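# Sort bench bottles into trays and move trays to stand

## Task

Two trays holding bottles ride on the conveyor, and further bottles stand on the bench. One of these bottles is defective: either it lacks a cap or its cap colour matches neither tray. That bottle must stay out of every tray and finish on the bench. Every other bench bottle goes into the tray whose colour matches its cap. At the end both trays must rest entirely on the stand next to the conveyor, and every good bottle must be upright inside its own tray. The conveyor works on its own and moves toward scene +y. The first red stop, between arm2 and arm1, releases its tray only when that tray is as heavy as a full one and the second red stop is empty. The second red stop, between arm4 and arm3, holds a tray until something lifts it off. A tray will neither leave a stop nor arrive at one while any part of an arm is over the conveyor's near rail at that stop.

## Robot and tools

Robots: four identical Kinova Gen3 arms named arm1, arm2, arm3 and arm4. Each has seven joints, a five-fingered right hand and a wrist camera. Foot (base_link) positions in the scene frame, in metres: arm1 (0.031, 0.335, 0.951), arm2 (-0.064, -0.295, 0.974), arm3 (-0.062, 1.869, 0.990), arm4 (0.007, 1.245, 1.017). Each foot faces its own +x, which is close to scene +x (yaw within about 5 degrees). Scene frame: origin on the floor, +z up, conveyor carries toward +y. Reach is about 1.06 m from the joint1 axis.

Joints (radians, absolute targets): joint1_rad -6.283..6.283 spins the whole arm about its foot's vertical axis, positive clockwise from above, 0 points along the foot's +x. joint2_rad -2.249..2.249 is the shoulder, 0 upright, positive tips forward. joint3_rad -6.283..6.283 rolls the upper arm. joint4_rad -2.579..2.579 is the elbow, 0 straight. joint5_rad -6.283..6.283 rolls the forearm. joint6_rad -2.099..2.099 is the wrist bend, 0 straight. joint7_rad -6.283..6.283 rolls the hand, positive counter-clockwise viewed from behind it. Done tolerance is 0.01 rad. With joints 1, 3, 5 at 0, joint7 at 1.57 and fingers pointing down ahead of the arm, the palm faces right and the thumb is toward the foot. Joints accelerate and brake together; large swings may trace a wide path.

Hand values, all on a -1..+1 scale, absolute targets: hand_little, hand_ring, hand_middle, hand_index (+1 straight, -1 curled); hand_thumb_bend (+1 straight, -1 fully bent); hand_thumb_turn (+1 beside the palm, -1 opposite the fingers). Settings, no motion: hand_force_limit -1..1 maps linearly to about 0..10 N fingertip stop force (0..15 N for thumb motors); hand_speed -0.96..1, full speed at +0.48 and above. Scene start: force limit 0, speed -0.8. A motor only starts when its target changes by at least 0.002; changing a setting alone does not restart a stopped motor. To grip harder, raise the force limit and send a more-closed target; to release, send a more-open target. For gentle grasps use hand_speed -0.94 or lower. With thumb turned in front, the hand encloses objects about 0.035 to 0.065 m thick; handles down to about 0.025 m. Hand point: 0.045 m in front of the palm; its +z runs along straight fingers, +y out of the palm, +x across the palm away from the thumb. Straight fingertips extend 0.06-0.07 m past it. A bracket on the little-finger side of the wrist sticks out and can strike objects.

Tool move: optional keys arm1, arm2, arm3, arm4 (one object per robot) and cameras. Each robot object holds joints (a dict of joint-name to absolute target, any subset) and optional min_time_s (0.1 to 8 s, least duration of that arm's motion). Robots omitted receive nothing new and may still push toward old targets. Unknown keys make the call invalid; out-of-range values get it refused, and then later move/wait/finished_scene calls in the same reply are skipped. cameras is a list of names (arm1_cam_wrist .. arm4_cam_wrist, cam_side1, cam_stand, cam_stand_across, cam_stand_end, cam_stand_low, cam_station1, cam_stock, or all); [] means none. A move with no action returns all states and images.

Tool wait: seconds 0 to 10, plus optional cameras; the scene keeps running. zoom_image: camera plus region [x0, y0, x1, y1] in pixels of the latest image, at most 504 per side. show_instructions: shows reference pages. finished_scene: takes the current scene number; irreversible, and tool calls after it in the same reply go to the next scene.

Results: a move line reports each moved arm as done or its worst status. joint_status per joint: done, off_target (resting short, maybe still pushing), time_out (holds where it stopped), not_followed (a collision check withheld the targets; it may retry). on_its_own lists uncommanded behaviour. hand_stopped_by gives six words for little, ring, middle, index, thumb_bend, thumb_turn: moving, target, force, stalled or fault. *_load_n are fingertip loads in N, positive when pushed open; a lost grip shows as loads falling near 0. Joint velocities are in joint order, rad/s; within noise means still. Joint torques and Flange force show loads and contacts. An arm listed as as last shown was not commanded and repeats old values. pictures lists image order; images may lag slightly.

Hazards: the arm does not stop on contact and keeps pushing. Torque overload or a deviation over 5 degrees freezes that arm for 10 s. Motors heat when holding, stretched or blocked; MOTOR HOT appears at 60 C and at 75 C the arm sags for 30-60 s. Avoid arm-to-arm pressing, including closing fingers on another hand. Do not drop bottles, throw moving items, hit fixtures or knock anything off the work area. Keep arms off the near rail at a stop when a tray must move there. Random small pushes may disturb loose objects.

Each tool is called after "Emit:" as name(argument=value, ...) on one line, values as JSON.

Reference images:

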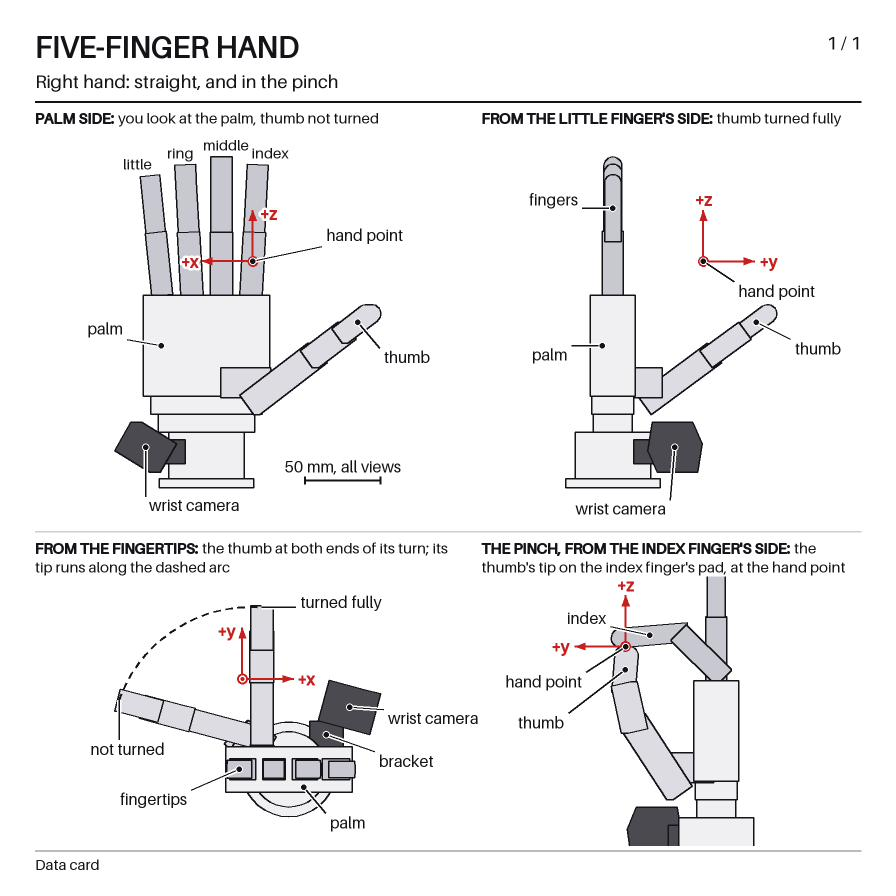

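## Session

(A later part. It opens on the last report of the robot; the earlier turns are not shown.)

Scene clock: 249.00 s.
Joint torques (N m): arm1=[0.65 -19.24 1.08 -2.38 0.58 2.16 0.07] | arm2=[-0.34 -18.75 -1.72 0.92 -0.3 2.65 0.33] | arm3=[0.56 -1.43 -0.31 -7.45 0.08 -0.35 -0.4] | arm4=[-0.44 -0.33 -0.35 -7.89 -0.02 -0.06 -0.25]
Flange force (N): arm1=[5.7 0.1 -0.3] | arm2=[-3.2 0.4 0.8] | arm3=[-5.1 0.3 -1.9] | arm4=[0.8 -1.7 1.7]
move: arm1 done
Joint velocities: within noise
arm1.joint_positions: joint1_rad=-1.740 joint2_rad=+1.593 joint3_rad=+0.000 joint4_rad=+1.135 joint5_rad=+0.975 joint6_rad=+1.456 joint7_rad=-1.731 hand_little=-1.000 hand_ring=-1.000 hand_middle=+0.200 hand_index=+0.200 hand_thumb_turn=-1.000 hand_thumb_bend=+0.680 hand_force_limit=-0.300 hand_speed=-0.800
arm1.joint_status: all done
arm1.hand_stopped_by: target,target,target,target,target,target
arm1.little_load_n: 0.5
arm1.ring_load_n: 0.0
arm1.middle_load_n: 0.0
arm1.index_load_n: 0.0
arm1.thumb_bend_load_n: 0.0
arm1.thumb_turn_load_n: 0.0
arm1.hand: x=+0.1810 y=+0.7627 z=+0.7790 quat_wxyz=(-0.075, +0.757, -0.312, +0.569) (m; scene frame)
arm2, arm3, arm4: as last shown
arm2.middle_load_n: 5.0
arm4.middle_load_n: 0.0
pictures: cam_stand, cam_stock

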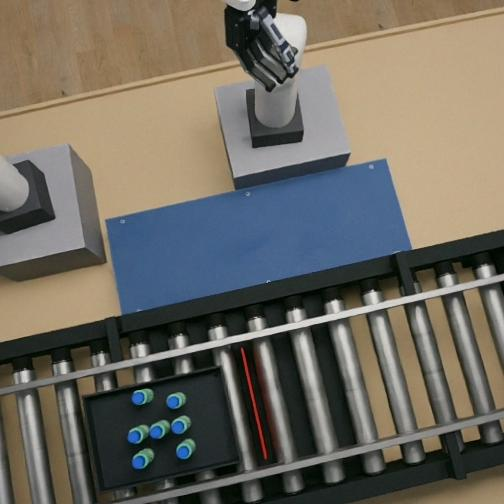

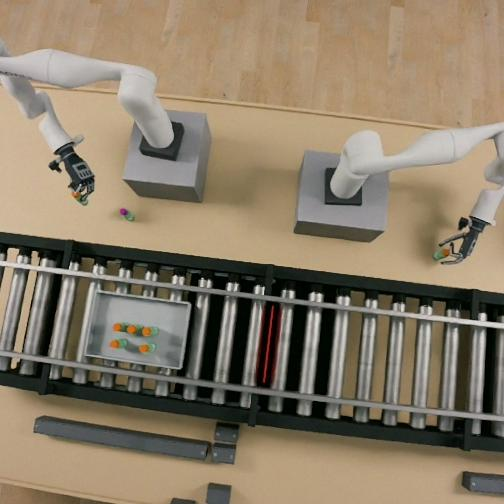

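Emit:
move(arm1={"joints": {"hand_middle": -0.4, "hand_index": -0.4, "hand_thumb_bend": -0.2, "hand_speed": -0.8, "hand_force_limit": -0.3}}, cameras=["cam_stock", "cam_stand", "cam_stand_across"])

Emit:
zoom_image(camera="cam_stand", region=[80, 330, 280, 504])

Emit:
zoom_image(camera="cam_stock", region=[60, 270, 260, 410])

Scene clock: 254.23 s.
Joint torques (N m): arm1=[0.63 -19.5 1.23 -2.32 0.62 2.35 0.1] | arm2=[-0.33 -18.73 -1.7 0.92 -0.29 2.69 0.32] | arm3=[0.52 -1.41 -0.33 -7.46 0.14 -0.35 -0.39] | arm4=[-0.46 -0.37 -0.36 -7.91 0 -0.02 -0.29]
Flange force (N): arm1=[5.0 0.4 0.0] | arm2=[-3.2 0.3 1.0] | arm3=[-5.0 0.3 -1.8] | arm4=[0.6 -1.8 1.8]
move: arm1 off_target
Joint velocities: within noise
arm1.joint_positions: joint1_rad=-1.740 joint2_rad=+1.593 joint3_rad=+0.000 joint4_rad=+1.135 joint5_rad=+0.975 joint6_rad=+1.456 joint7_rad=-1.731 hand_little=-1.000 hand_ring=-1.000 hand_middle=-0.075 hand_index=-0.092 hand_thumb_turn=-1.000 hand_thumb_bend=+0.544 hand_force_limit=-0.300 hand_speed=-0.800
arm1.joint_status: hand_middle off_target (ended at -0.075, target -0.400); hand_index off_target (ended at -0.092, target -0.400); hand_thumb_bend off_target (ended at +0.544, target -0.200); the others done
arm1.hand_stopped_by: target,target,force,force,force,target
arm1.little_load_n: 0.0
arm1.ring_load_n: 0.0
arm1.middle_load_n: 3.0
arm1.index_load_n: 7.0
arm1.thumb_bend_load_n: 12.0
arm1.thumb_turn_load_n: -1.5
arm1.hand: x=+0.1810 y=+0.7627 z=+0.7790 quat_wxyz=(-0.075, +0.757, -0.312, +0.569) (m; scene frame)
arm2, arm3, arm4: as last shown
arm2.thumb_bend_load_n: 9.5
arm3.middle_load_n: 0.5
pictures: cam_stand, cam_stand_across, cam_stock

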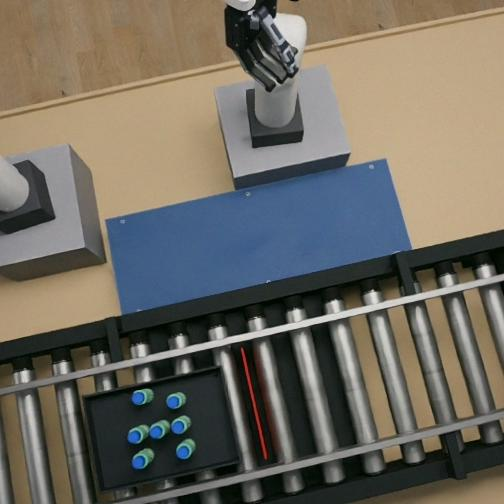

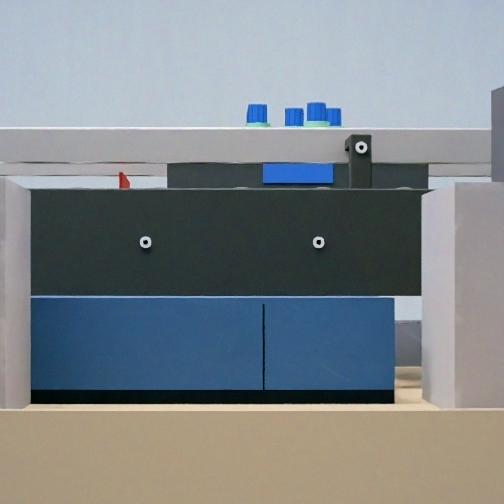

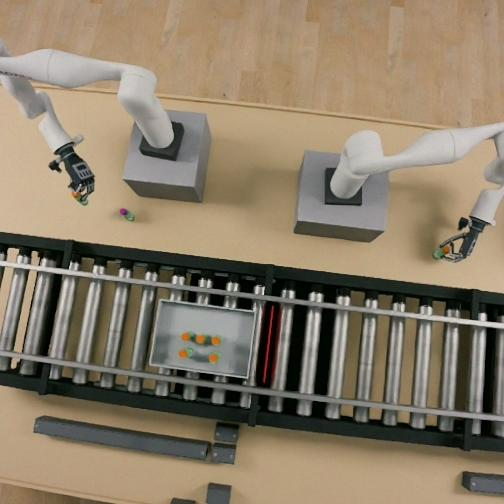

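Scaled by 2.520 from the camera's 504x504 image, which has a finer 720x720 frame.

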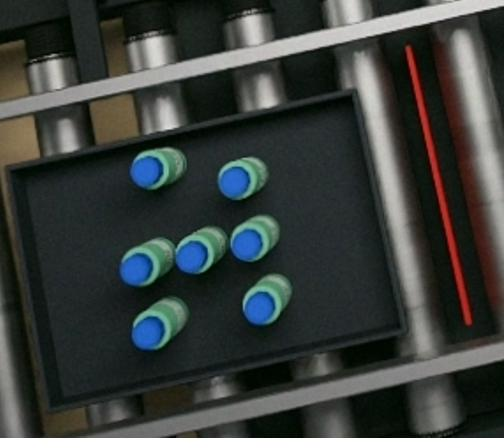

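Scaled by 2.520 from the camera's 504x504 image, which has a finer 720x720 frame.

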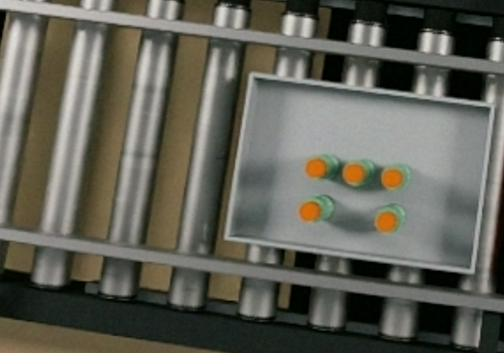

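Emit:
move(arm1={"joints": {"joint1_rad": -1.74, "joint2_rad": 1.3634, "joint4_rad": 1.3333, "joint5_rad": 0.9724, "joint6_rad": 1.4734, "joint7_rad": -1.7057}, "min_time_s": 2}, arm2={"joints": {"joint1_rad": 1.5108, "joint2_rad": 0.8, "joint4_rad": 1.9, "joint5_rad": -0.83, "joint6_rad": 1.2, "joint7_rad": -2.1}, "min_time_s": 2}, arm3={"joints": {"joint1_rad": -0.1253, "joint2_rad": 0.9642, "joint4_rad": 1.2183, "joint5_rad": 1.0356, "joint6_rad": 1.2587, "joint7_rad": -2.1068}, "min_time_s": 5}, arm4={"joints": {"joint1_rad": 0.2638, "joint2_rad": 0.9775, "joint4_rad": 1.295, "joint5_rad": -0.9932, "joint6_rad": 1.3018, "joint7_rad": -4.038}, "min_time_s": 5}, cameras=["cam_stock", "cam_stand", "cam_stand_across", "cam_stand_end", "arm3_cam_wrist", "arm4_cam_wrist"])

Emit:
move(arm2={"joints": {"joint1_rad": 0.6, "joint2_rad": 0.5, "joint4_rad": 2.0, "joint5_rad": -1.4, "joint6_rad": 1.15, "joint7_rad": -2.3}, "min_time_s": 2.5})

Emit:
move(arm2={"joints": {"joint1_rad": -0.0562, "joint2_rad": 0.7309, "joint4_rad": 2.0355, "joint5_rad": -1.902, "joint6_rad": 1.0851, "joint7_rad": -2.4672}, "min_time_s": 2.5}, cameras=["cam_stock", "cam_side1", "cam_station1", "arm2_cam_wrist"])

Emit:
zoom_image(camera="cam_stock", region=[140, 270, 270, 400])

Emit:
zoom_image(camera="cam_side1", region=[120, 160, 380, 330])

Scene clock: 287.03 s.
Joint torques (N m): arm1=[0.65 -19.3 1.17 -2.53 0.7 2.3 0.1] | arm2=[-0.34 -17.62 -1.29 -3.11 -1.02 2.08 0.36] | arm3=[0.5 -24.08 1.97 -6.47 1.73 0.98 -0.42] | arm4=[-0.5 -22.18 -1.49 -6.18 -1.45 1.15 -0.34]
Flange force (N): arm1=[4.3 0.5 0.0] | arm2=[-3.0 -0.3 1.6] | arm3=[-5.7 2.0 0.9] | arm4=[-1.0 2.2 0.4]
move: arm1 done; arm2 done; arm3 done; arm4 done
Joint velocities: within noise
arm1.joint_positions: joint1_rad=-1.740 joint2_rad=+1.363 joint3_rad=+0.000 joint4_rad=+1.333 joint5_rad=+0.972 joint6_rad=+1.473 joint7_rad=-1.706 hand_little=-1.000 hand_ring=-1.000 hand_middle=-0.075 hand_index=-0.092 hand_thumb_turn=-1.000 hand_thumb_bend=+0.544 hand_force_limit=-0.300 hand_speed=-0.800
arm1.joint_status: all done
arm1.hand_stopped_by: target,target,force,force,force,target
arm1.little_load_n: 0.0
arm1.ring_load_n: 0.0
arm1.middle_load_n: 3.0
arm1.index_load_n: 7.0
arm1.thumb_bend_load_n: 12.0
arm1.thumb_turn_load_n: -1.0
arm1.hand: x=+0.1822 y=+0.7622 z=+0.8791 quat_wxyz=(-0.075, +0.757, -0.312, +0.569) (m; scene frame)
arm2.joint_positions: joint1_rad=+1.511 joint2_rad=+0.800 joint3_rad=+0.000 joint4_rad=+1.900 joint5_rad=-0.830 joint6_rad=+1.200 joint7_rad=-2.100 hand_little=-1.000 hand_ring=-1.000 hand_middle=-0.056 hand_index=-0.167 hand_thumb_turn=-1.000 hand_thumb_bend=+0.551 hand_force_limit=-0.300 hand_speed=-0.800
arm2.joint_status: all done
arm2.hand_stopped_by: target,target,force,force,force,target
arm2.little_load_n: 0.0
arm2.ring_load_n: 0.0
arm2.middle_load_n: 5.0
arm2.index_load_n: 3.0
arm2.thumb_bend_load_n: 9.0
arm2.thumb_turn_load_n: 0.0
arm2.hand: x=+0.1299 y=-0.6640 z=+1.0434 quat_wxyz=(+0.141, -0.878, -0.169, -0.425) (m; scene frame)
arm3.joint_positions: joint1_rad=-0.125 joint2_rad=+0.964 joint3_rad=+0.000 joint4_rad=+1.218 joint5_rad=+1.036 joint6_rad=+1.259 joint7_rad=-2.107 hand_little=+0.050 hand_ring=+0.050 hand_middle=+0.050 hand_index=+0.050 hand_thumb_turn=-1.000 hand_thumb_bend=+0.500 hand_force_limit=+0.200 hand_speed=+0.000
arm3.joint_status: all done
arm3.hand_stopped_by: target,target,target,target,target,target
arm3.little_load_n: -0.5
arm3.ring_load_n: 0.0
arm3.middle_load_n: 0.0
arm3.index_load_n: 0.0
arm3.thumb_bend_load_n: 0.0
arm3.thumb_turn_load_n: 0.0
arm3.hand: x=+0.5721 y=+1.6360 z=+1.1035 quat_wxyz=(-0.002, -0.001, -0.887, +0.462) (m; scene frame)
arm4.joint_positions: joint1_rad=+0.264 joint2_rad=+0.977 joint3_rad=+0.000 joint4_rad=+1.295 joint5_rad=-0.993 joint6_rad=+1.302 joint7_rad=-4.038 hand_little=+0.050 hand_ring=+0.050 hand_middle=+0.050 hand_index=+0.050 hand_thumb_turn=-1.000 hand_thumb_bend=+0.500 hand_force_limit=+0.200 hand_speed=+0.000
arm4.joint_status: all done
arm4.hand_stopped_by: target,target,target,target,target,target
arm4.little_load_n: 0.0
arm4.ring_load_n: 0.0
arm4.middle_load_n: 0.0
arm4.index_load_n: 0.0
arm4.thumb_bend_load_n: 0.0
arm4.thumb_turn_load_n: 0.0
arm4.hand: x=+0.5527 y=+1.3519 z=+1.0995 quat_wxyz=(+0.462, -0.887, +0.000, +0.000) (m; scene frame)
pictures: arm3_cam_wrist, arm4_cam_wrist, cam_stand, cam_stand_across, cam_stand_end, cam_stock
camera_calibration:
arm3_cam_wrist: T_world_to_cam=[[-0.284023, 0.536414, -0.794727, 0.160327], [0.845106, 0.531576, 0.0567679, -1.41121], [0.452909, -0.655505, -0.604307, 1.59442], [0, 0, 0, 1]] pos_world=[0.516029, 1.70932, 1.17105]
arm4_cam_wrist: T_world_to_cam=[[0.243798, -0.561233, -0.790936, 1.4922], [-0.840812, -0.528749, 0.116018, 1.05375], [-0.483319, 0.636744, -0.6008, 0.179491], [0, 0, 0, 1]] pos_world=[0.608958, 1.28035, 1.16582]

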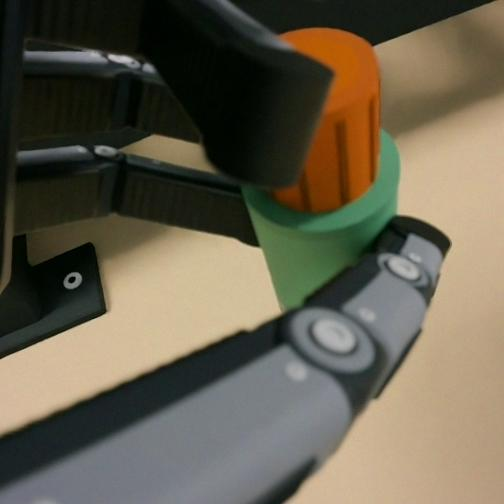

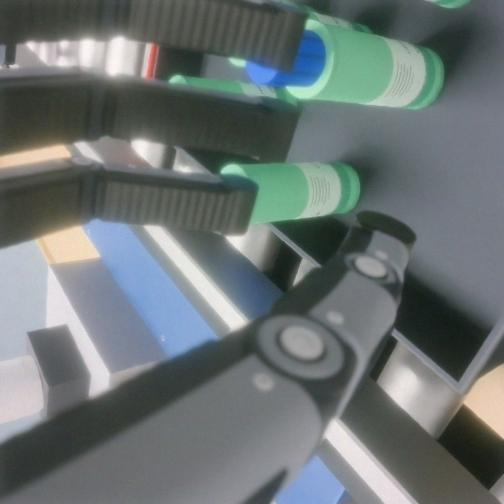

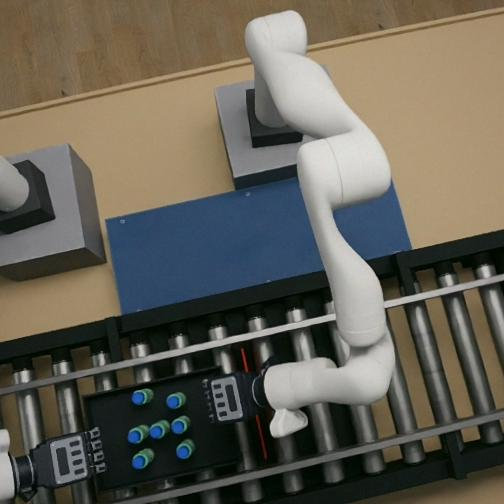

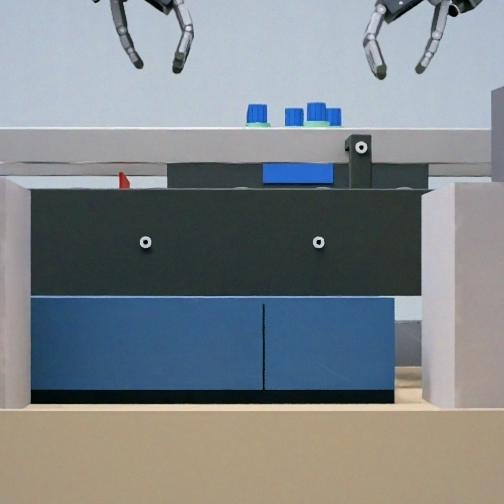

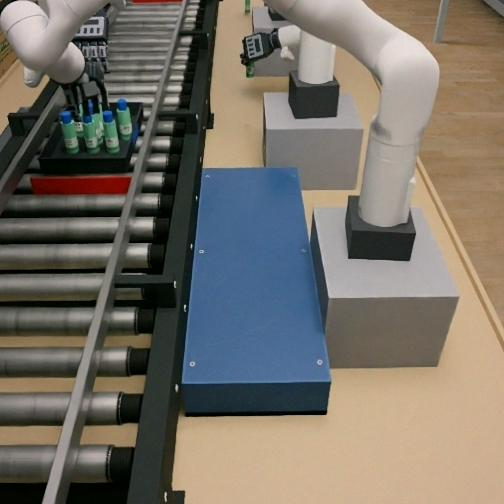

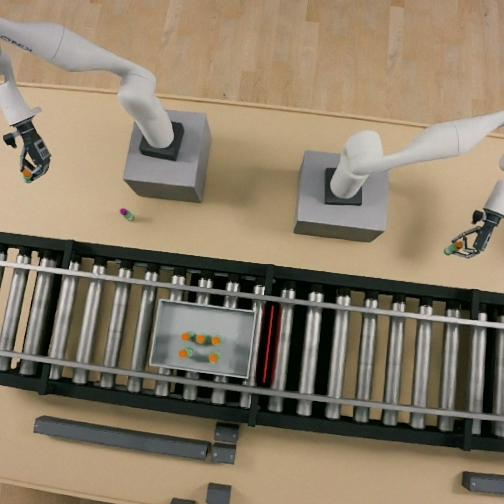

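Scene clock: 289.90 s.
Joint torques (N m): arm1=[0.66 -19.3 1.19 -2.55 0.68 2.32 0.1] | arm2=[-0.43 -15.97 -1.23 -6.06 -1.68 1.96 0.35] | arm3=[0.46 -24.08 1.94 -6.54 1.73 0.97 -0.43] | arm4=[-0.46 -22.13 -1.5 -6.21 -1.43 1.17 -0.29]
Flange force (N): arm1=[4.4 0.6 0.0] | arm2=[-3.3 0.6 0.3] | arm3=[-5.4 2.0 0.9] | arm4=[-1.2 2.0 0.5]
move: arm2 done
Joint velocities: within noise
arm1, arm3, arm4: as last shown
arm1.thumb_turn_load_n: -1.5
arm2.joint_positions: joint1_rad=+0.600 joint2_rad=+0.500 joint3_rad=+0.000 joint4_rad=+2.000 joint5_rad=-1.400 joint6_rad=+1.150 joint7_rad=-2.300 hand_little=-1.000 hand_ring=-1.000 hand_middle=-0.056 hand_index=-0.167 hand_thumb_turn=-1.000 hand_thumb_bend=+0.551 hand_force_limit=-0.300 hand_speed=-0.800
arm2.joint_status: all done
arm2.hand_stopped_by: target,target,force,force,force,target
arm2.little_load_n: 0.0
arm2.ring_load_n: 0.0
arm2.middle_load_n: 5.0
arm2.index_load_n: 2.5
arm2.thumb_bend_load_n: 9.0
arm2.thumb_turn_load_n: 0.0
arm2.hand: x=+0.4664 y=-0.4184 z=+1.2087 quat_wxyz=(+0.203, -0.789, -0.297, -0.498) (m; scene frame)
arm3.little_load_n: 0.0
arm4.joint_positions: joint1_rad=+0.264 joint2_rad=+0.978 joint3_rad=+0.000 joint4_rad=+1.295 joint5_rad=-0.993 joint6_rad=+1.302 joint7_rad=-4.038 hand_little=+0.050 hand_ring=+0.050 hand_middle=+0.050 hand_index=+0.050 hand_thumb_turn=-1.000 hand_thumb_bend=+0.500 hand_force_limit=+0.200 hand_speed=+0.000
pictures: none

Scene clock: 292.77 s.
Joint torques (N m): arm1=[0.62 -19.29 1.19 -2.52 0.69 2.32 0.12] | arm2=[-0.44 -18.39 -1.53 -4.86 -1.05 2.49 0.33] | arm3=[0.66 -24.04 1.92 -6.51 1.77 0.98 -0.45] | arm4=[-0.49 -22.1 -1.5 -6.22 -1.41 1.2 -0.33]
Flange force (N): arm1=[4.4 0.5 0.0] | arm2=[-2.2 2.4 -0.4] | arm3=[-5.5 2.1 0.7] | arm4=[-1.4 2.1 0.5]
move: arm2 done
Joint velocities: within noise
arm1, arm3, arm4: as last shown
arm1.little_load_n: -0.5
arm2.joint_positions: joint1_rad=-0.056 joint2_rad=+0.731 joint3_rad=+0.000 joint4_rad=+2.036 joint5_rad=-1.902 joint6_rad=+1.085 joint7_rad=-2.467 hand_little=-1.000 hand_ring=-1.000 hand_middle=-0.056 hand_index=-0.167 hand_thumb_turn=-1.000 hand_thumb_bend=+0.551 hand_force_limit=-0.300 hand_speed=-0.800
arm2.joint_status: all done
arm2.hand_stopped_by: target,target,force,force,force,target
arm2.little_load_n: 0.0
arm2.ring_load_n: 0.0
arm2.middle_load_n: 5.0
arm2.index_load_n: 2.5
arm2.thumb_bend_load_n: 9.5
arm2.thumb_turn_load_n: 0.0
arm2.hand: x=+0.5055 y=-0.1053 z=+1.1176 quat_wxyz=(+0.411, -0.788, -0.212, -0.408) (m; scene frame)
arm4.little_load_n: 0.5
pictures: arm2_cam_wrist, cam_side1, cam_station1, cam_stock
camera_calibration:
arm2_cam_wrist: T_world_to_cam=[[0.785948, -0.562516, -0.256634, -0.175371], [-0.574157, -0.51, -0.640502, 0.955497], [0.22941, 0.65075, -0.723807, 0.874514], [0, 0, 0, 1]] pos_world=[0.485816, -0.180435, 1.19997]

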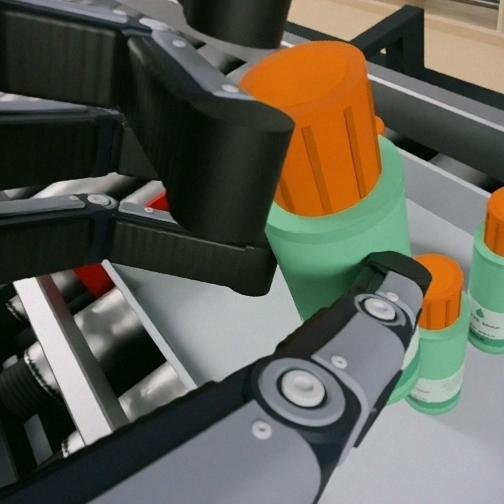

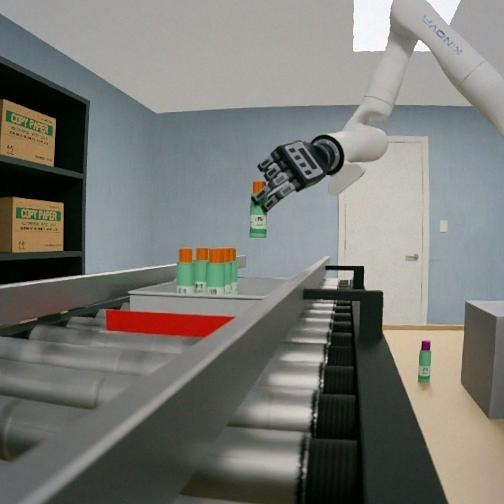

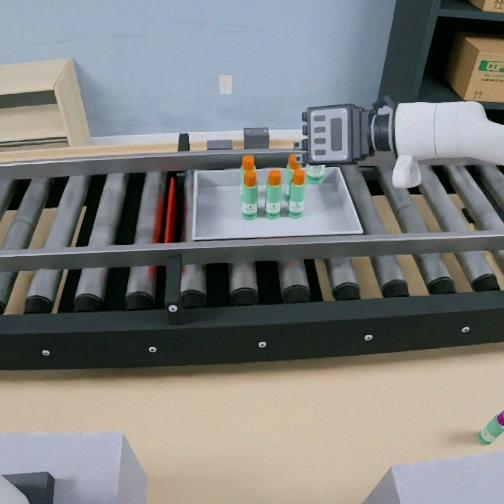

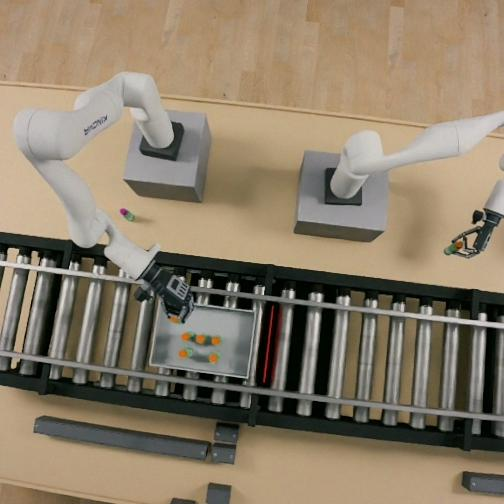

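Scaled by 3.877 from the camera's 504x504 image, which has a finer 720x720 frame.

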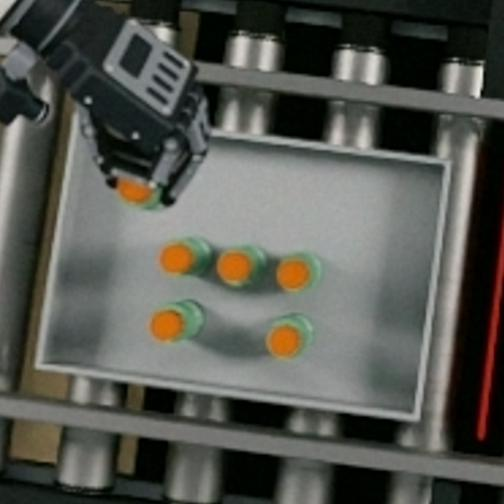

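Scaled by 1.938 from the camera's 504x504 image, which has a finer 720x720 frame.

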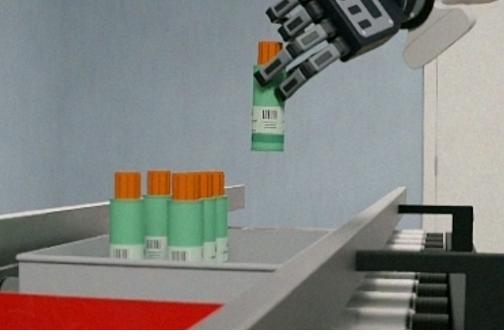

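Emit:
move(arm2={"joints": {"joint1_rad": -0.0497, "joint2_rad": 0.9156, "joint4_rad": 2.0705, "joint5_rad": -1.9929, "joint6_rad": 1.1679, "joint7_rad": -2.2417}, "min_time_s": 2}, arm3={"joints": {"joint1_rad": -0.1073, "joint2_rad": 1.0924, "joint4_rad": 1.2731, "joint5_rad": 1.106, "joint6_rad": 1.1587, "joint7_rad": -2.2715}, "min_time_s": 2.5}, arm4={"joints": {"joint1_rad": 0.2914, "joint2_rad": 1.1896, "joint4_rad": 1.1309, "joint5_rad": -0.9894, "joint6_rad": 1.2928, "joint7_rad": -3.9846}, "min_time_s": 2.5}, cameras=["cam_stock", "cam_stand", "cam_stand_across", "cam_side1", "arm3_cam_wrist", "arm4_cam_wrist", "cam_stand_end"])

Emit:
zoom_image(camera="cam_stand_across", region=[120, 80, 460, 220])

Emit:
zoom_image(camera="cam_stock", region=[140, 290, 270, 400])

Emit:
zoom_image(camera="cam_stand_end", region=[20, 60, 160, 190])

Scene clock: 307.73 s.
Joint torques (N m): arm1=[0.62 -19.27 1.18 -2.55 0.67 2.31 0.12] | arm2=[-0.48 -19.02 -1.73 -3.1 -0.57 2.63 0.32] | arm3=[0.52 -24.42 2.09 -5.56 1.49 1.24 -0.45] | arm4=[-0.56 -23.81 -1.55 -5.92 -1.39 1.23 -0.33]
Flange force (N): arm1=[4.5 0.6 0.1] | arm2=[-2.7 2.0 -0.7] | arm3=[-5.2 2.6 1.4] | arm4=[-1.5 2.0 0.4]
move: arm2 done; arm3 done; arm4 done
Joint velocities: within noise
arm1: as last shown
arm1.little_load_n: 0.0
arm2.joint_positions: joint1_rad=-0.050 joint2_rad=+0.916 joint3_rad=+0.000 joint4_rad=+2.070 joint5_rad=-1.993 joint6_rad=+1.168 joint7_rad=-2.242 hand_little=-1.000 hand_ring=-1.000 hand_middle=-0.056 hand_index=-0.167 hand_thumb_turn=-1.000 hand_thumb_bend=+0.551 hand_force_limit=-0.300 hand_speed=-0.800
arm2.joint_status: all done
arm2.hand_stopped_by: target,target,force,force,force,target
arm2.little_load_n: 0.0
arm2.ring_load_n: 0.0
arm2.middle_load_n: 4.5
arm2.index_load_n: 3.0
arm2.thumb_bend_load_n: 9.0
arm2.thumb_turn_load_n: 0.0
arm2.hand: x=+0.4911 y=-0.1070 z=+1.0427 quat_wxyz=(+0.411, -0.787, -0.212, -0.408) (m; scene frame)
arm3.joint_positions: joint1_rad=-0.107 joint2_rad=+1.092 joint3_rad=+0.000 joint4_rad=+1.273 joint5_rad=+1.106 joint6_rad=+1.159 joint7_rad=-2.271 hand_little=+0.050 hand_ring=+0.050 hand_middle=+0.050 hand_index=+0.050 hand_thumb_turn=-1.000 hand_thumb_bend=+0.500 hand_force_limit=+0.200 hand_speed=+0.000
arm3.joint_status: all done
arm3.hand_stopped_by: target,target,target,target,target,target
arm3.little_load_n: 0.0
arm3.ring_load_n: 0.0
arm3.middle_load_n: 0.0
arm3.index_load_n: 0.0
arm3.thumb_bend_load_n: 0.0
arm3.thumb_turn_load_n: 0.0
arm3.hand: x=+0.5631 y=+1.6248 z=+1.0135 quat_wxyz=(-0.002, -0.001, -0.887, +0.463) (m; scene frame)
arm4.joint_positions: joint1_rad=+0.291 joint2_rad=+1.190 joint3_rad=+0.000 joint4_rad=+1.131 joint5_rad=-0.989 joint6_rad=+1.293 joint7_rad=-3.985 hand_little=+0.050 hand_ring=+0.050 hand_middle=+0.050 hand_index=+0.050 hand_thumb_turn=-1.000 hand_thumb_bend=+0.500 hand_force_limit=+0.200 hand_speed=+0.000
arm4.joint_status: all done
arm4.hand_stopped_by: target,target,target,target,target,target
arm4.little_load_n: 0.0
arm4.ring_load_n: 0.0
arm4.middle_load_n: 0.0
arm4.index_load_n: -0.5
arm4.thumb_bend_load_n: 0.0
arm4.thumb_turn_load_n: 0.0
arm4.hand: x=+0.5802 y=+1.3301 z=+1.0095 quat_wxyz=(+0.463, -0.887, +0.000, +0.000) (m; scene frame)
pictures: arm3_cam_wrist, arm4_cam_wrist, cam_side1, cam_stand, cam_stand_across, cam_stand_end, cam_stock
camera_calibration:
arm3_cam_wrist: T_world_to_cam=[[-0.284074, 0.536256, -0.794815, 0.0926429], [0.84509, 0.531615, 0.0566338, -1.39245], [0.452906, -0.655602, -0.604203, 1.53683], [0, 0, 0, 1]] pos_world=[0.507029, 1.69812, 1.08105]
arm4_cam_wrist: T_world_to_cam=[[0.243716, -0.561256, -0.790945, 1.40211], [-0.840898, -0.528615, 0.115998, 1.07564], [-0.48321, 0.636834, -0.600792, 0.152463], [0, 0, 0, 1]] pos_world=[0.636458, 1.25845, 1.07582]

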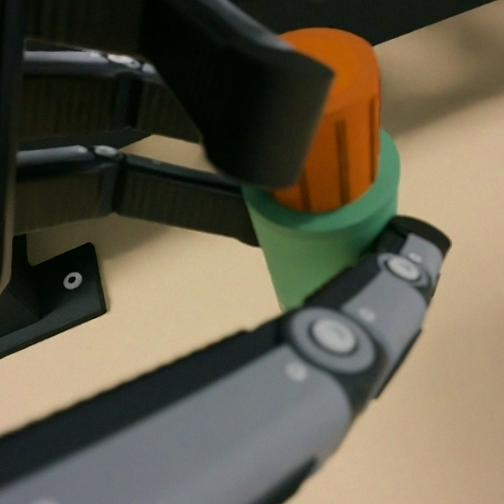

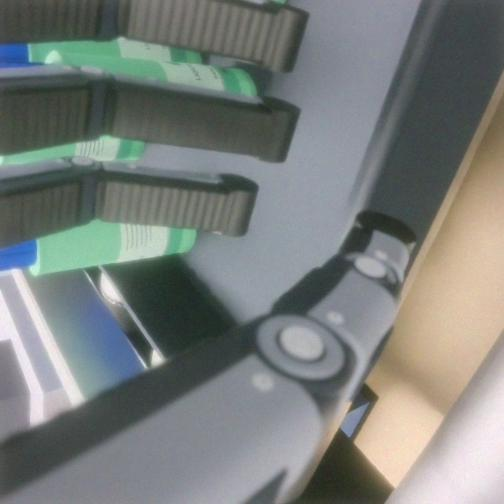

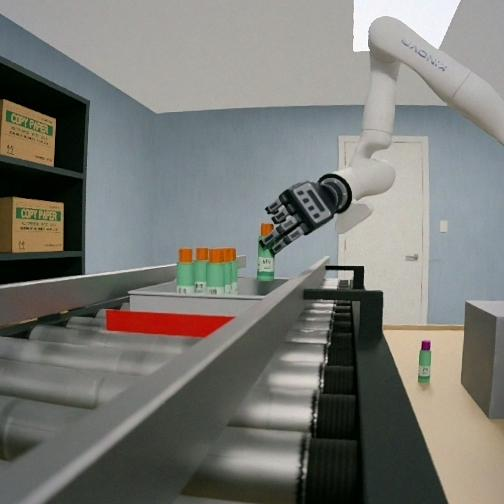

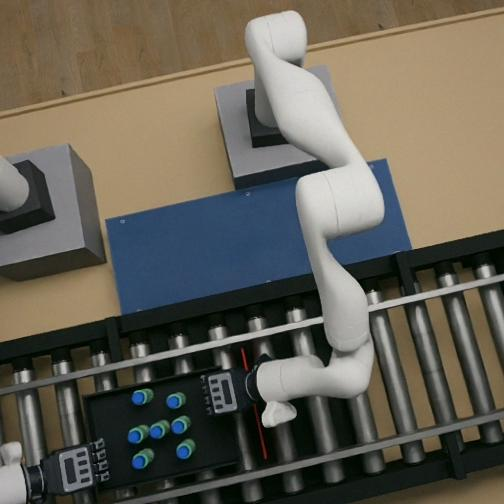

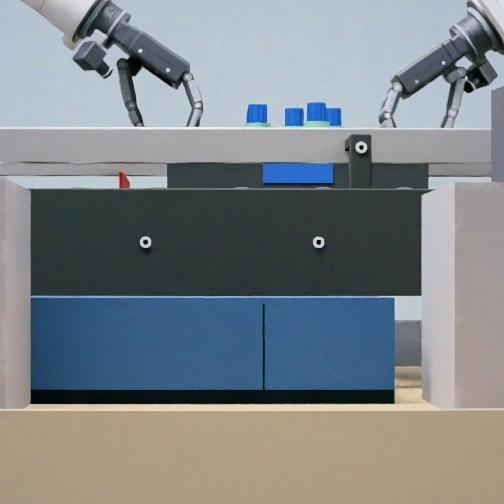

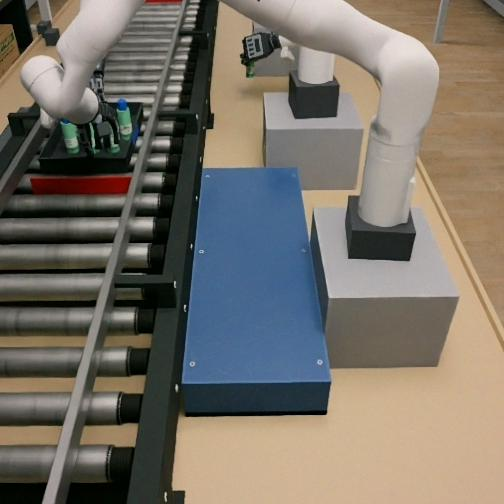

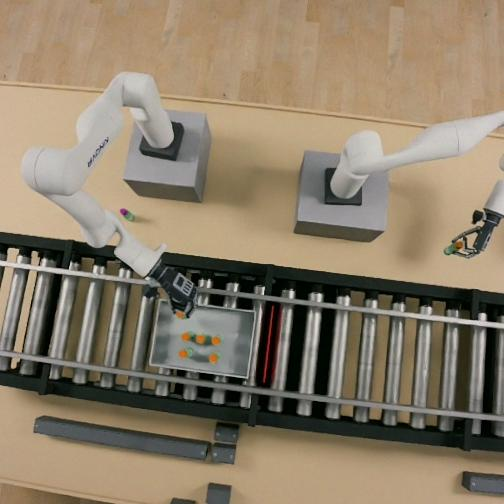

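Scaled by 1.482 from the camera's 504x504 image, which has a finer 720x720 frame.

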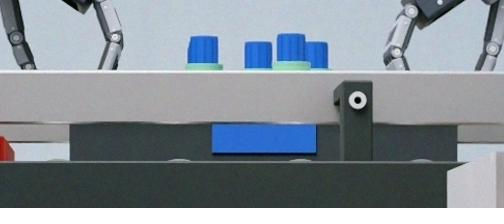

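Scaled by 3.877 from the camera's 504x504 image, which has a finer 720x720 frame.

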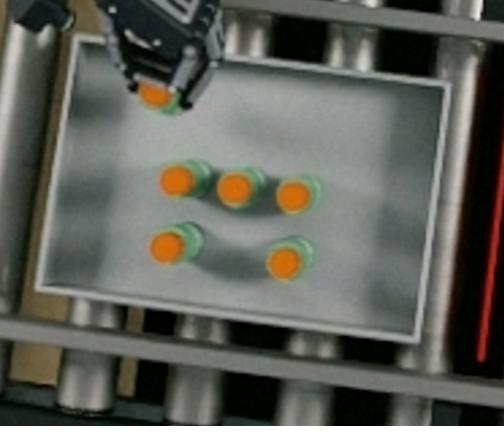

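Scaled by 3.600 from the camera's 504x504 image, which has a finer 720x720 frame.

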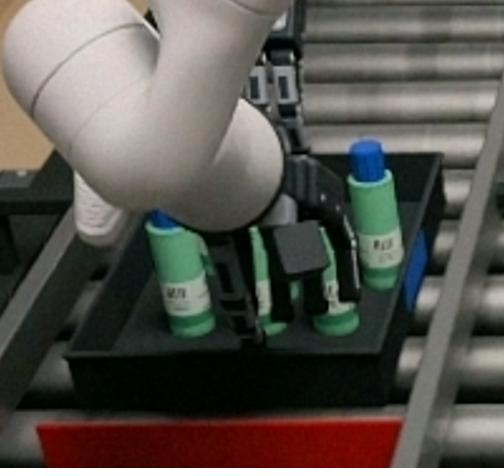

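Emit:
move(arm2={"joints": {"joint1_rad": -0.0497, "joint2_rad": 1.0279, "joint4_rad": 2.0436, "joint5_rad": -2.0242, "joint6_rad": 1.2041, "joint7_rad": -2.1583}, "min_time_s": 2}, arm3={"joints": {"joint1_rad": -0.1073, "joint2_rad": 1.1732, "joint4_rad": 1.2548, "joint5_rad": 1.1316, "joint6_rad": 1.1314, "joint7_rad": -2.3332}, "min_time_s": 2}, arm4={"joints": {"joint1_rad": 0.2914, "joint2_rad": 1.2654, "joint4_rad": 1.104, "joint5_rad": -1.0016, "joint6_rad": 1.2662, "joint7_rad": -3.9418}, "min_time_s": 2}, cameras=["cam_stock", "cam_side1", "cam_stand_across", "cam_stand_end"])

Emit:
zoom_image(camera="cam_stock", region=[140, 290, 270, 400])

Emit:
zoom_image(camera="cam_side1", region=[120, 200, 340, 330])

Emit:
zoom_image(camera="cam_stand_across", region=[120, 80, 460, 220])

Emit:
zoom_image(camera="cam_stand_end", region=[20, 60, 160, 190])

Scene clock: 315.17 s.
Joint torques (N m): arm1=[0.64 -19.28 1.16 -2.56 0.7 2.33 0.11] | arm2=[-0.45 -19.54 -1.86 -2.35 -0.35 2.66 0.33] | arm3=[0.56 -24.65 2.19 -5.21 1.4 1.38 -0.44] | arm4=[-0.51 -24.01 -1.6 -5.6 -1.32 1.25 -0.4]
Flange force (N): arm1=[4.5 0.6 0.1] | arm2=[-2.7 1.9 -0.6] | arm3=[-4.8 2.9 1.5] | arm4=[-1.5 2.0 0.4]
move: arm2 done; arm3 done; arm4 done
Joint velocities: within noise
arm1: as last shown
arm2.joint_positions: joint1_rad=-0.050 joint2_rad=+1.028 joint3_rad=+0.000 joint4_rad=+2.044 joint5_rad=-2.024 joint6_rad=+1.204 joint7_rad=-2.158 hand_little=-1.000 hand_ring=-1.000 hand_middle=-0.056 hand_index=-0.167 hand_thumb_turn=-1.000 hand_thumb_bend=+0.551 hand_force_limit=-0.300 hand_speed=-0.800
arm2.joint_status: all done
arm2.hand_stopped_by: target,target,force,force,force,target
arm2.little_load_n: 0.0
arm2.ring_load_n: 0.0
arm2.middle_load_n: 5.0
arm2.index_load_n: 3.0
arm2.thumb_bend_load_n: 9.0
arm2.thumb_turn_load_n: -0.5
arm2.hand: x=+0.4908 y=-0.1069 z=+1.0007 quat_wxyz=(+0.411, -0.787, -0.212, -0.408) (m; scene frame)
arm3.joint_positions: joint1_rad=-0.107 joint2_rad=+1.173 joint3_rad=+0.000 joint4_rad=+1.255 joint5_rad=+1.132 joint6_rad=+1.131 joint7_rad=-2.333 hand_little=+0.050 hand_ring=+0.050 hand_middle=+0.050 hand_index=+0.050 hand_thumb_turn=-1.000 hand_thumb_bend=+0.500 hand_force_limit=+0.200 hand_speed=+0.000
arm3.joint_status: all done
arm3.hand_stopped_by: target,target,target,target,target,target
arm3.little_load_n: 0.0
arm3.ring_load_n: -0.5
arm3.middle_load_n: 0.0
arm3.index_load_n: 0.0
arm3.thumb_bend_load_n: 0.0
arm3.thumb_turn_load_n: 0.0
arm3.hand: x=+0.5633 y=+1.6247 z=+0.9694 quat_wxyz=(-0.002, -0.001, -0.887, +0.463) (m; scene frame)
arm4.joint_positions: joint1_rad=+0.291 joint2_rad=+1.265 joint3_rad=+0.000 joint4_rad=+1.104 joint5_rad=-1.002 joint6_rad=+1.266 joint7_rad=-3.942 hand_little=+0.050 hand_ring=+0.050 hand_middle=+0.050 hand_index=+0.050 hand_thumb_turn=-1.000 hand_thumb_bend=+0.500 hand_force_limit=+0.200 hand_speed=+0.000
arm4.joint_status: all done
arm4.hand_stopped_by: target,target,target,target,target,target
arm4.little_load_n: 0.0
arm4.ring_load_n: 0.0
arm4.middle_load_n: 0.0
arm4.index_load_n: 0.0
arm4.thumb_bend_load_n: 0.0
arm4.thumb_turn_load_n: 0.0
arm4.hand: x=+0.5801 y=+1.3302 z=+0.9685 quat_wxyz=(+0.463, -0.887, +0.000, +0.000) (m; scene frame)
pictures: cam_side1, cam_stand_across, cam_stand_end, cam_stock

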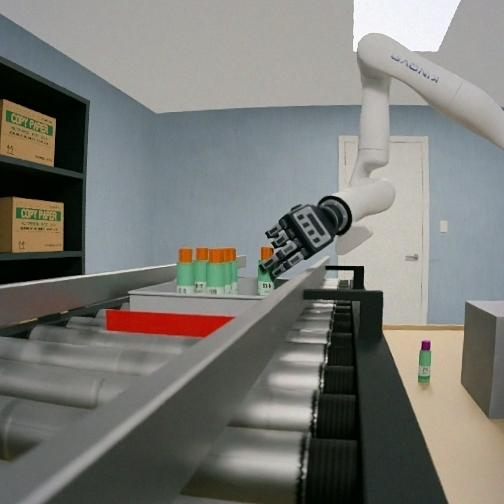

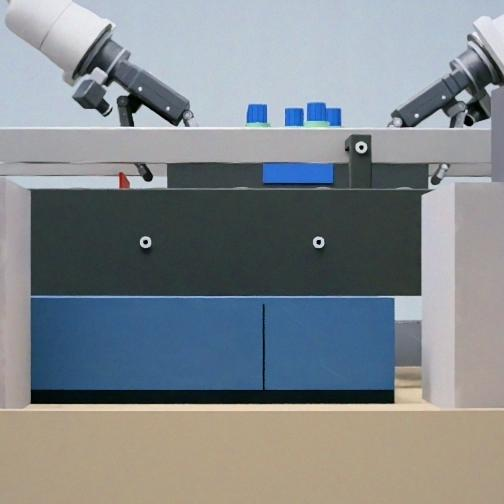

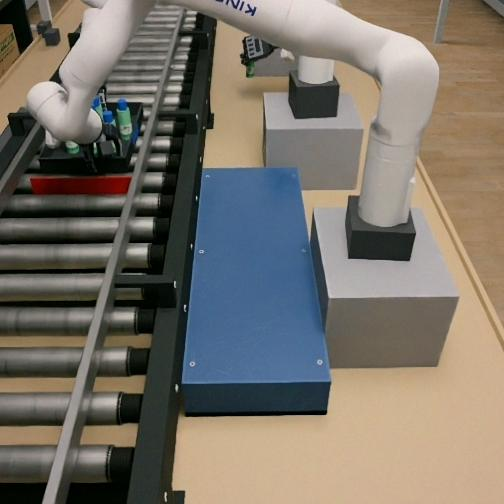

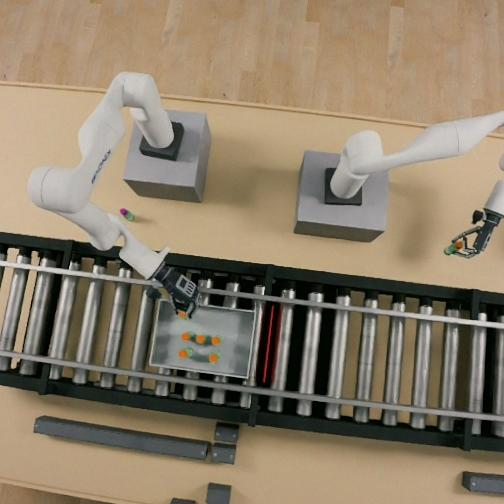

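Scaled by 3.877 from the camera's 504x504 image, which has a finer 720x720 frame.

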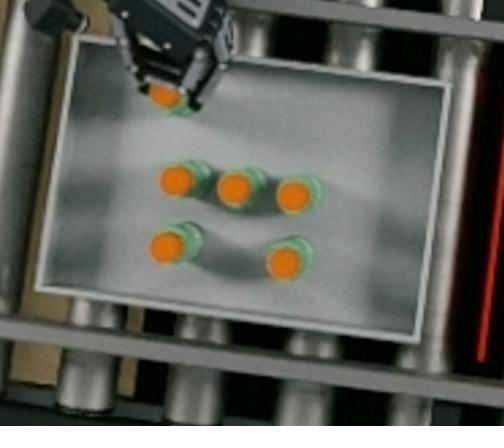

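Scaled by 2.291 from the camera's 504x504 image, which has a finer 720x720 frame.

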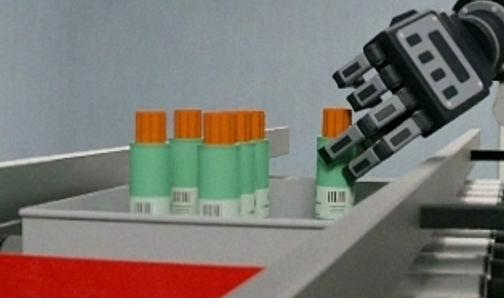

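Scaled by 1.482 from the camera's 504x504 image, which has a finer 720x720 frame.

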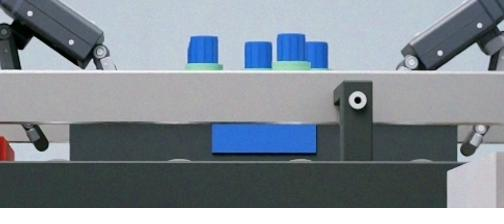

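Scaled by 3.600 from the camera's 504x504 image, which has a finer 720x720 frame.

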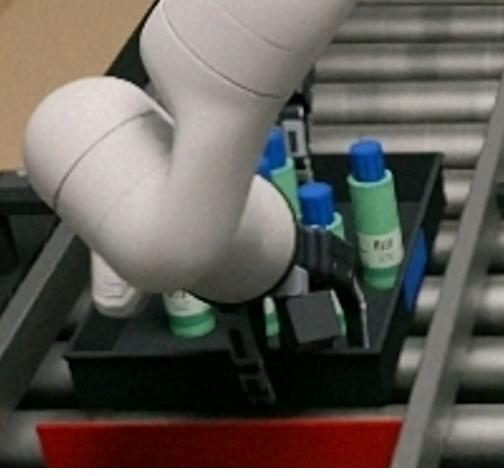

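Emit:
move(arm2={"joints": {"joint1_rad": -0.0497, "joint2_rad": 1.0333, "joint4_rad": 2.0423, "joint5_rad": -2.0257, "joint6_rad": 1.2058, "joint7_rad": -2.1543}, "min_time_s": 1}, arm3={"joints": {"hand_little": -0.9, "hand_ring": -0.9, "hand_middle": -0.9, "hand_index": -0.9, "hand_thumb_bend": -0.7, "hand_force_limit": -0.5, "hand_speed": -0.87}}, arm4={"joints": {"hand_little": -0.9, "hand_ring": -0.9, "hand_middle": -0.9, "hand_index": -0.9, "hand_thumb_bend": -0.7, "hand_force_limit": -0.5, "hand_speed": -0.87}}, cameras=["cam_stand_end", "cam_stand_across"])

Emit:
zoom_image(camera="cam_stand_across", region=[120, 80, 460, 220])

Scene clock: 324.27 s.
Joint torques (N m): arm1=[0.66 -19.28 1.18 -2.54 0.68 2.31 0.11] | arm2=[-0.46 -18.64 -1.54 -1.88 -0.32 2.17 0.21] | arm3=[-3.04 -26.56 -0.39 -5.28 0.61 1.31 -0.36] | arm4=[4.27 -27.39 1.29 -7.74 -1.08 0.21 -0.22]
Flange force (N): arm1=[4.4 0.6 0.0] | arm2=[-1.4 1.4 -1.0] | arm3=[-6.4 2.3 9.5] | arm4=[-2.8 0.9 8.9]
move: arm2 done; arm3 off_target; arm4 off_target
Joint velocities: within noise
arm1: as last shown
arm1.thumb_turn_load_n: -1.0
arm2.joint_positions: joint1_rad=-0.050 joint2_rad=+1.033 joint3_rad=+0.000 joint4_rad=+2.042 joint5_rad=-2.026 joint6_rad=+1.206 joint7_rad=-2.154 hand_little=-1.000 hand_ring=-1.000 hand_middle=-0.056 hand_index=-0.167 hand_thumb_turn=-1.000 hand_thumb_bend=+0.551 hand_force_limit=-0.300 hand_speed=-0.800
arm2.joint_status: all done
arm2.hand_stopped_by: target,target,force,force,force,target
arm2.little_load_n: 0.0
arm2.ring_load_n: 0.0
arm2.middle_load_n: 5.0
arm2.index_load_n: 2.5
arm2.thumb_bend_load_n: 9.0
arm2.thumb_turn_load_n: -0.5
arm2.hand: x=+0.4907 y=-0.1069 z=+0.9987 quat_wxyz=(+0.411, -0.788, -0.212, -0.408) (m; scene frame)
arm3.joint_positions: joint1_rad=-0.107 joint2_rad=+1.173 joint3_rad=+0.000 joint4_rad=+1.255 joint5_rad=+1.132 joint6_rad=+1.131 joint7_rad=-2.333 hand_little=-0.262 hand_ring=-0.189 hand_middle=-0.141 hand_index=-0.189 hand_thumb_turn=-1.000 hand_thumb_bend=+0.142 hand_force_limit=-0.500 hand_speed=-0.870
arm3.joint_status: hand_little off_target (ended at -0.262, target -0.900); hand_ring off_target (ended at -0.189, target -0.900); hand_middle off_target (ended at -0.141, target -0.900); hand_index off_target (ended at -0.189, target -0.900); hand_thumb_bend off_target (ended at +0.142, target -0.700); the others done
arm3.hand_stopped_by: force,force,force,force,force,target
arm3.little_load_n: 3.0
arm3.ring_load_n: 4.5
arm3.middle_load_n: 0.0
arm3.index_load_n: 4.5
arm3.thumb_bend_load_n: 3.5
arm3.thumb_turn_load_n: 0.5
arm3.hand: x=+0.5633 y=+1.6247 z=+0.9694 quat_wxyz=(-0.002, -0.001, -0.887, +0.463) (m; scene frame)
arm4.joint_positions: joint1_rad=+0.291 joint2_rad=+1.265 joint3_rad=+0.000 joint4_rad=+1.104 joint5_rad=-1.002 joint6_rad=+1.266 joint7_rad=-3.942 hand_little=-0.310 hand_ring=-0.225 hand_middle=-0.177 hand_index=-0.225 hand_thumb_turn=-1.000 hand_thumb_bend=+0.198 hand_force_limit=-0.500 hand_speed=-0.870
arm4.joint_status: hand_little off_target (ended at -0.310, target -0.900); hand_ring off_target (ended at -0.225, target -0.900); hand_middle off_target (ended at -0.177, target -0.900); hand_index off_target (ended at -0.225, target -0.900); hand_thumb_bend off_target (ended at +0.198, target -0.700); the others done
arm4.hand_stopped_by: force,force,force,force,force,target
arm4.little_load_n: 4.5
arm4.ring_load_n: 3.5
arm4.middle_load_n: 1.5
arm4.index_load_n: 4.0
arm4.thumb_bend_load_n: 3.5
arm4.thumb_turn_load_n: 0.5
arm4.hand: x=+0.5801 y=+1.3302 z=+0.9685 quat_wxyz=(+0.463, -0.887, +0.000, +0.000) (m; scene frame)
pictures: cam_stand_across, cam_stand_end

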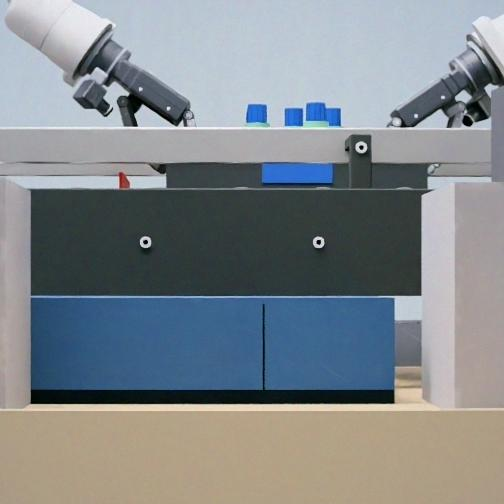

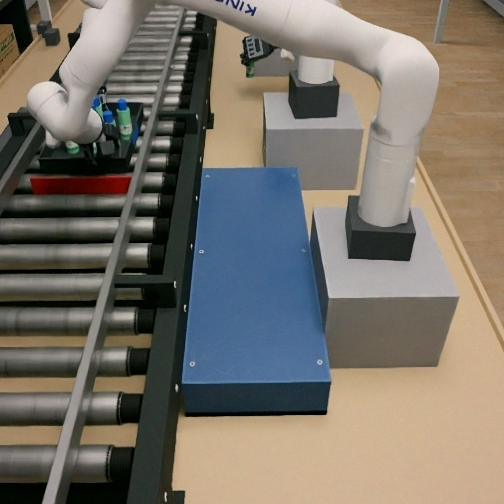

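Scaled by 1.482 from the camera's 504x504 image, which has a finer 720x720 frame.

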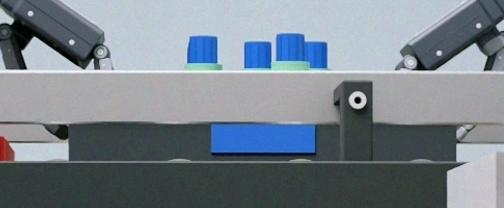

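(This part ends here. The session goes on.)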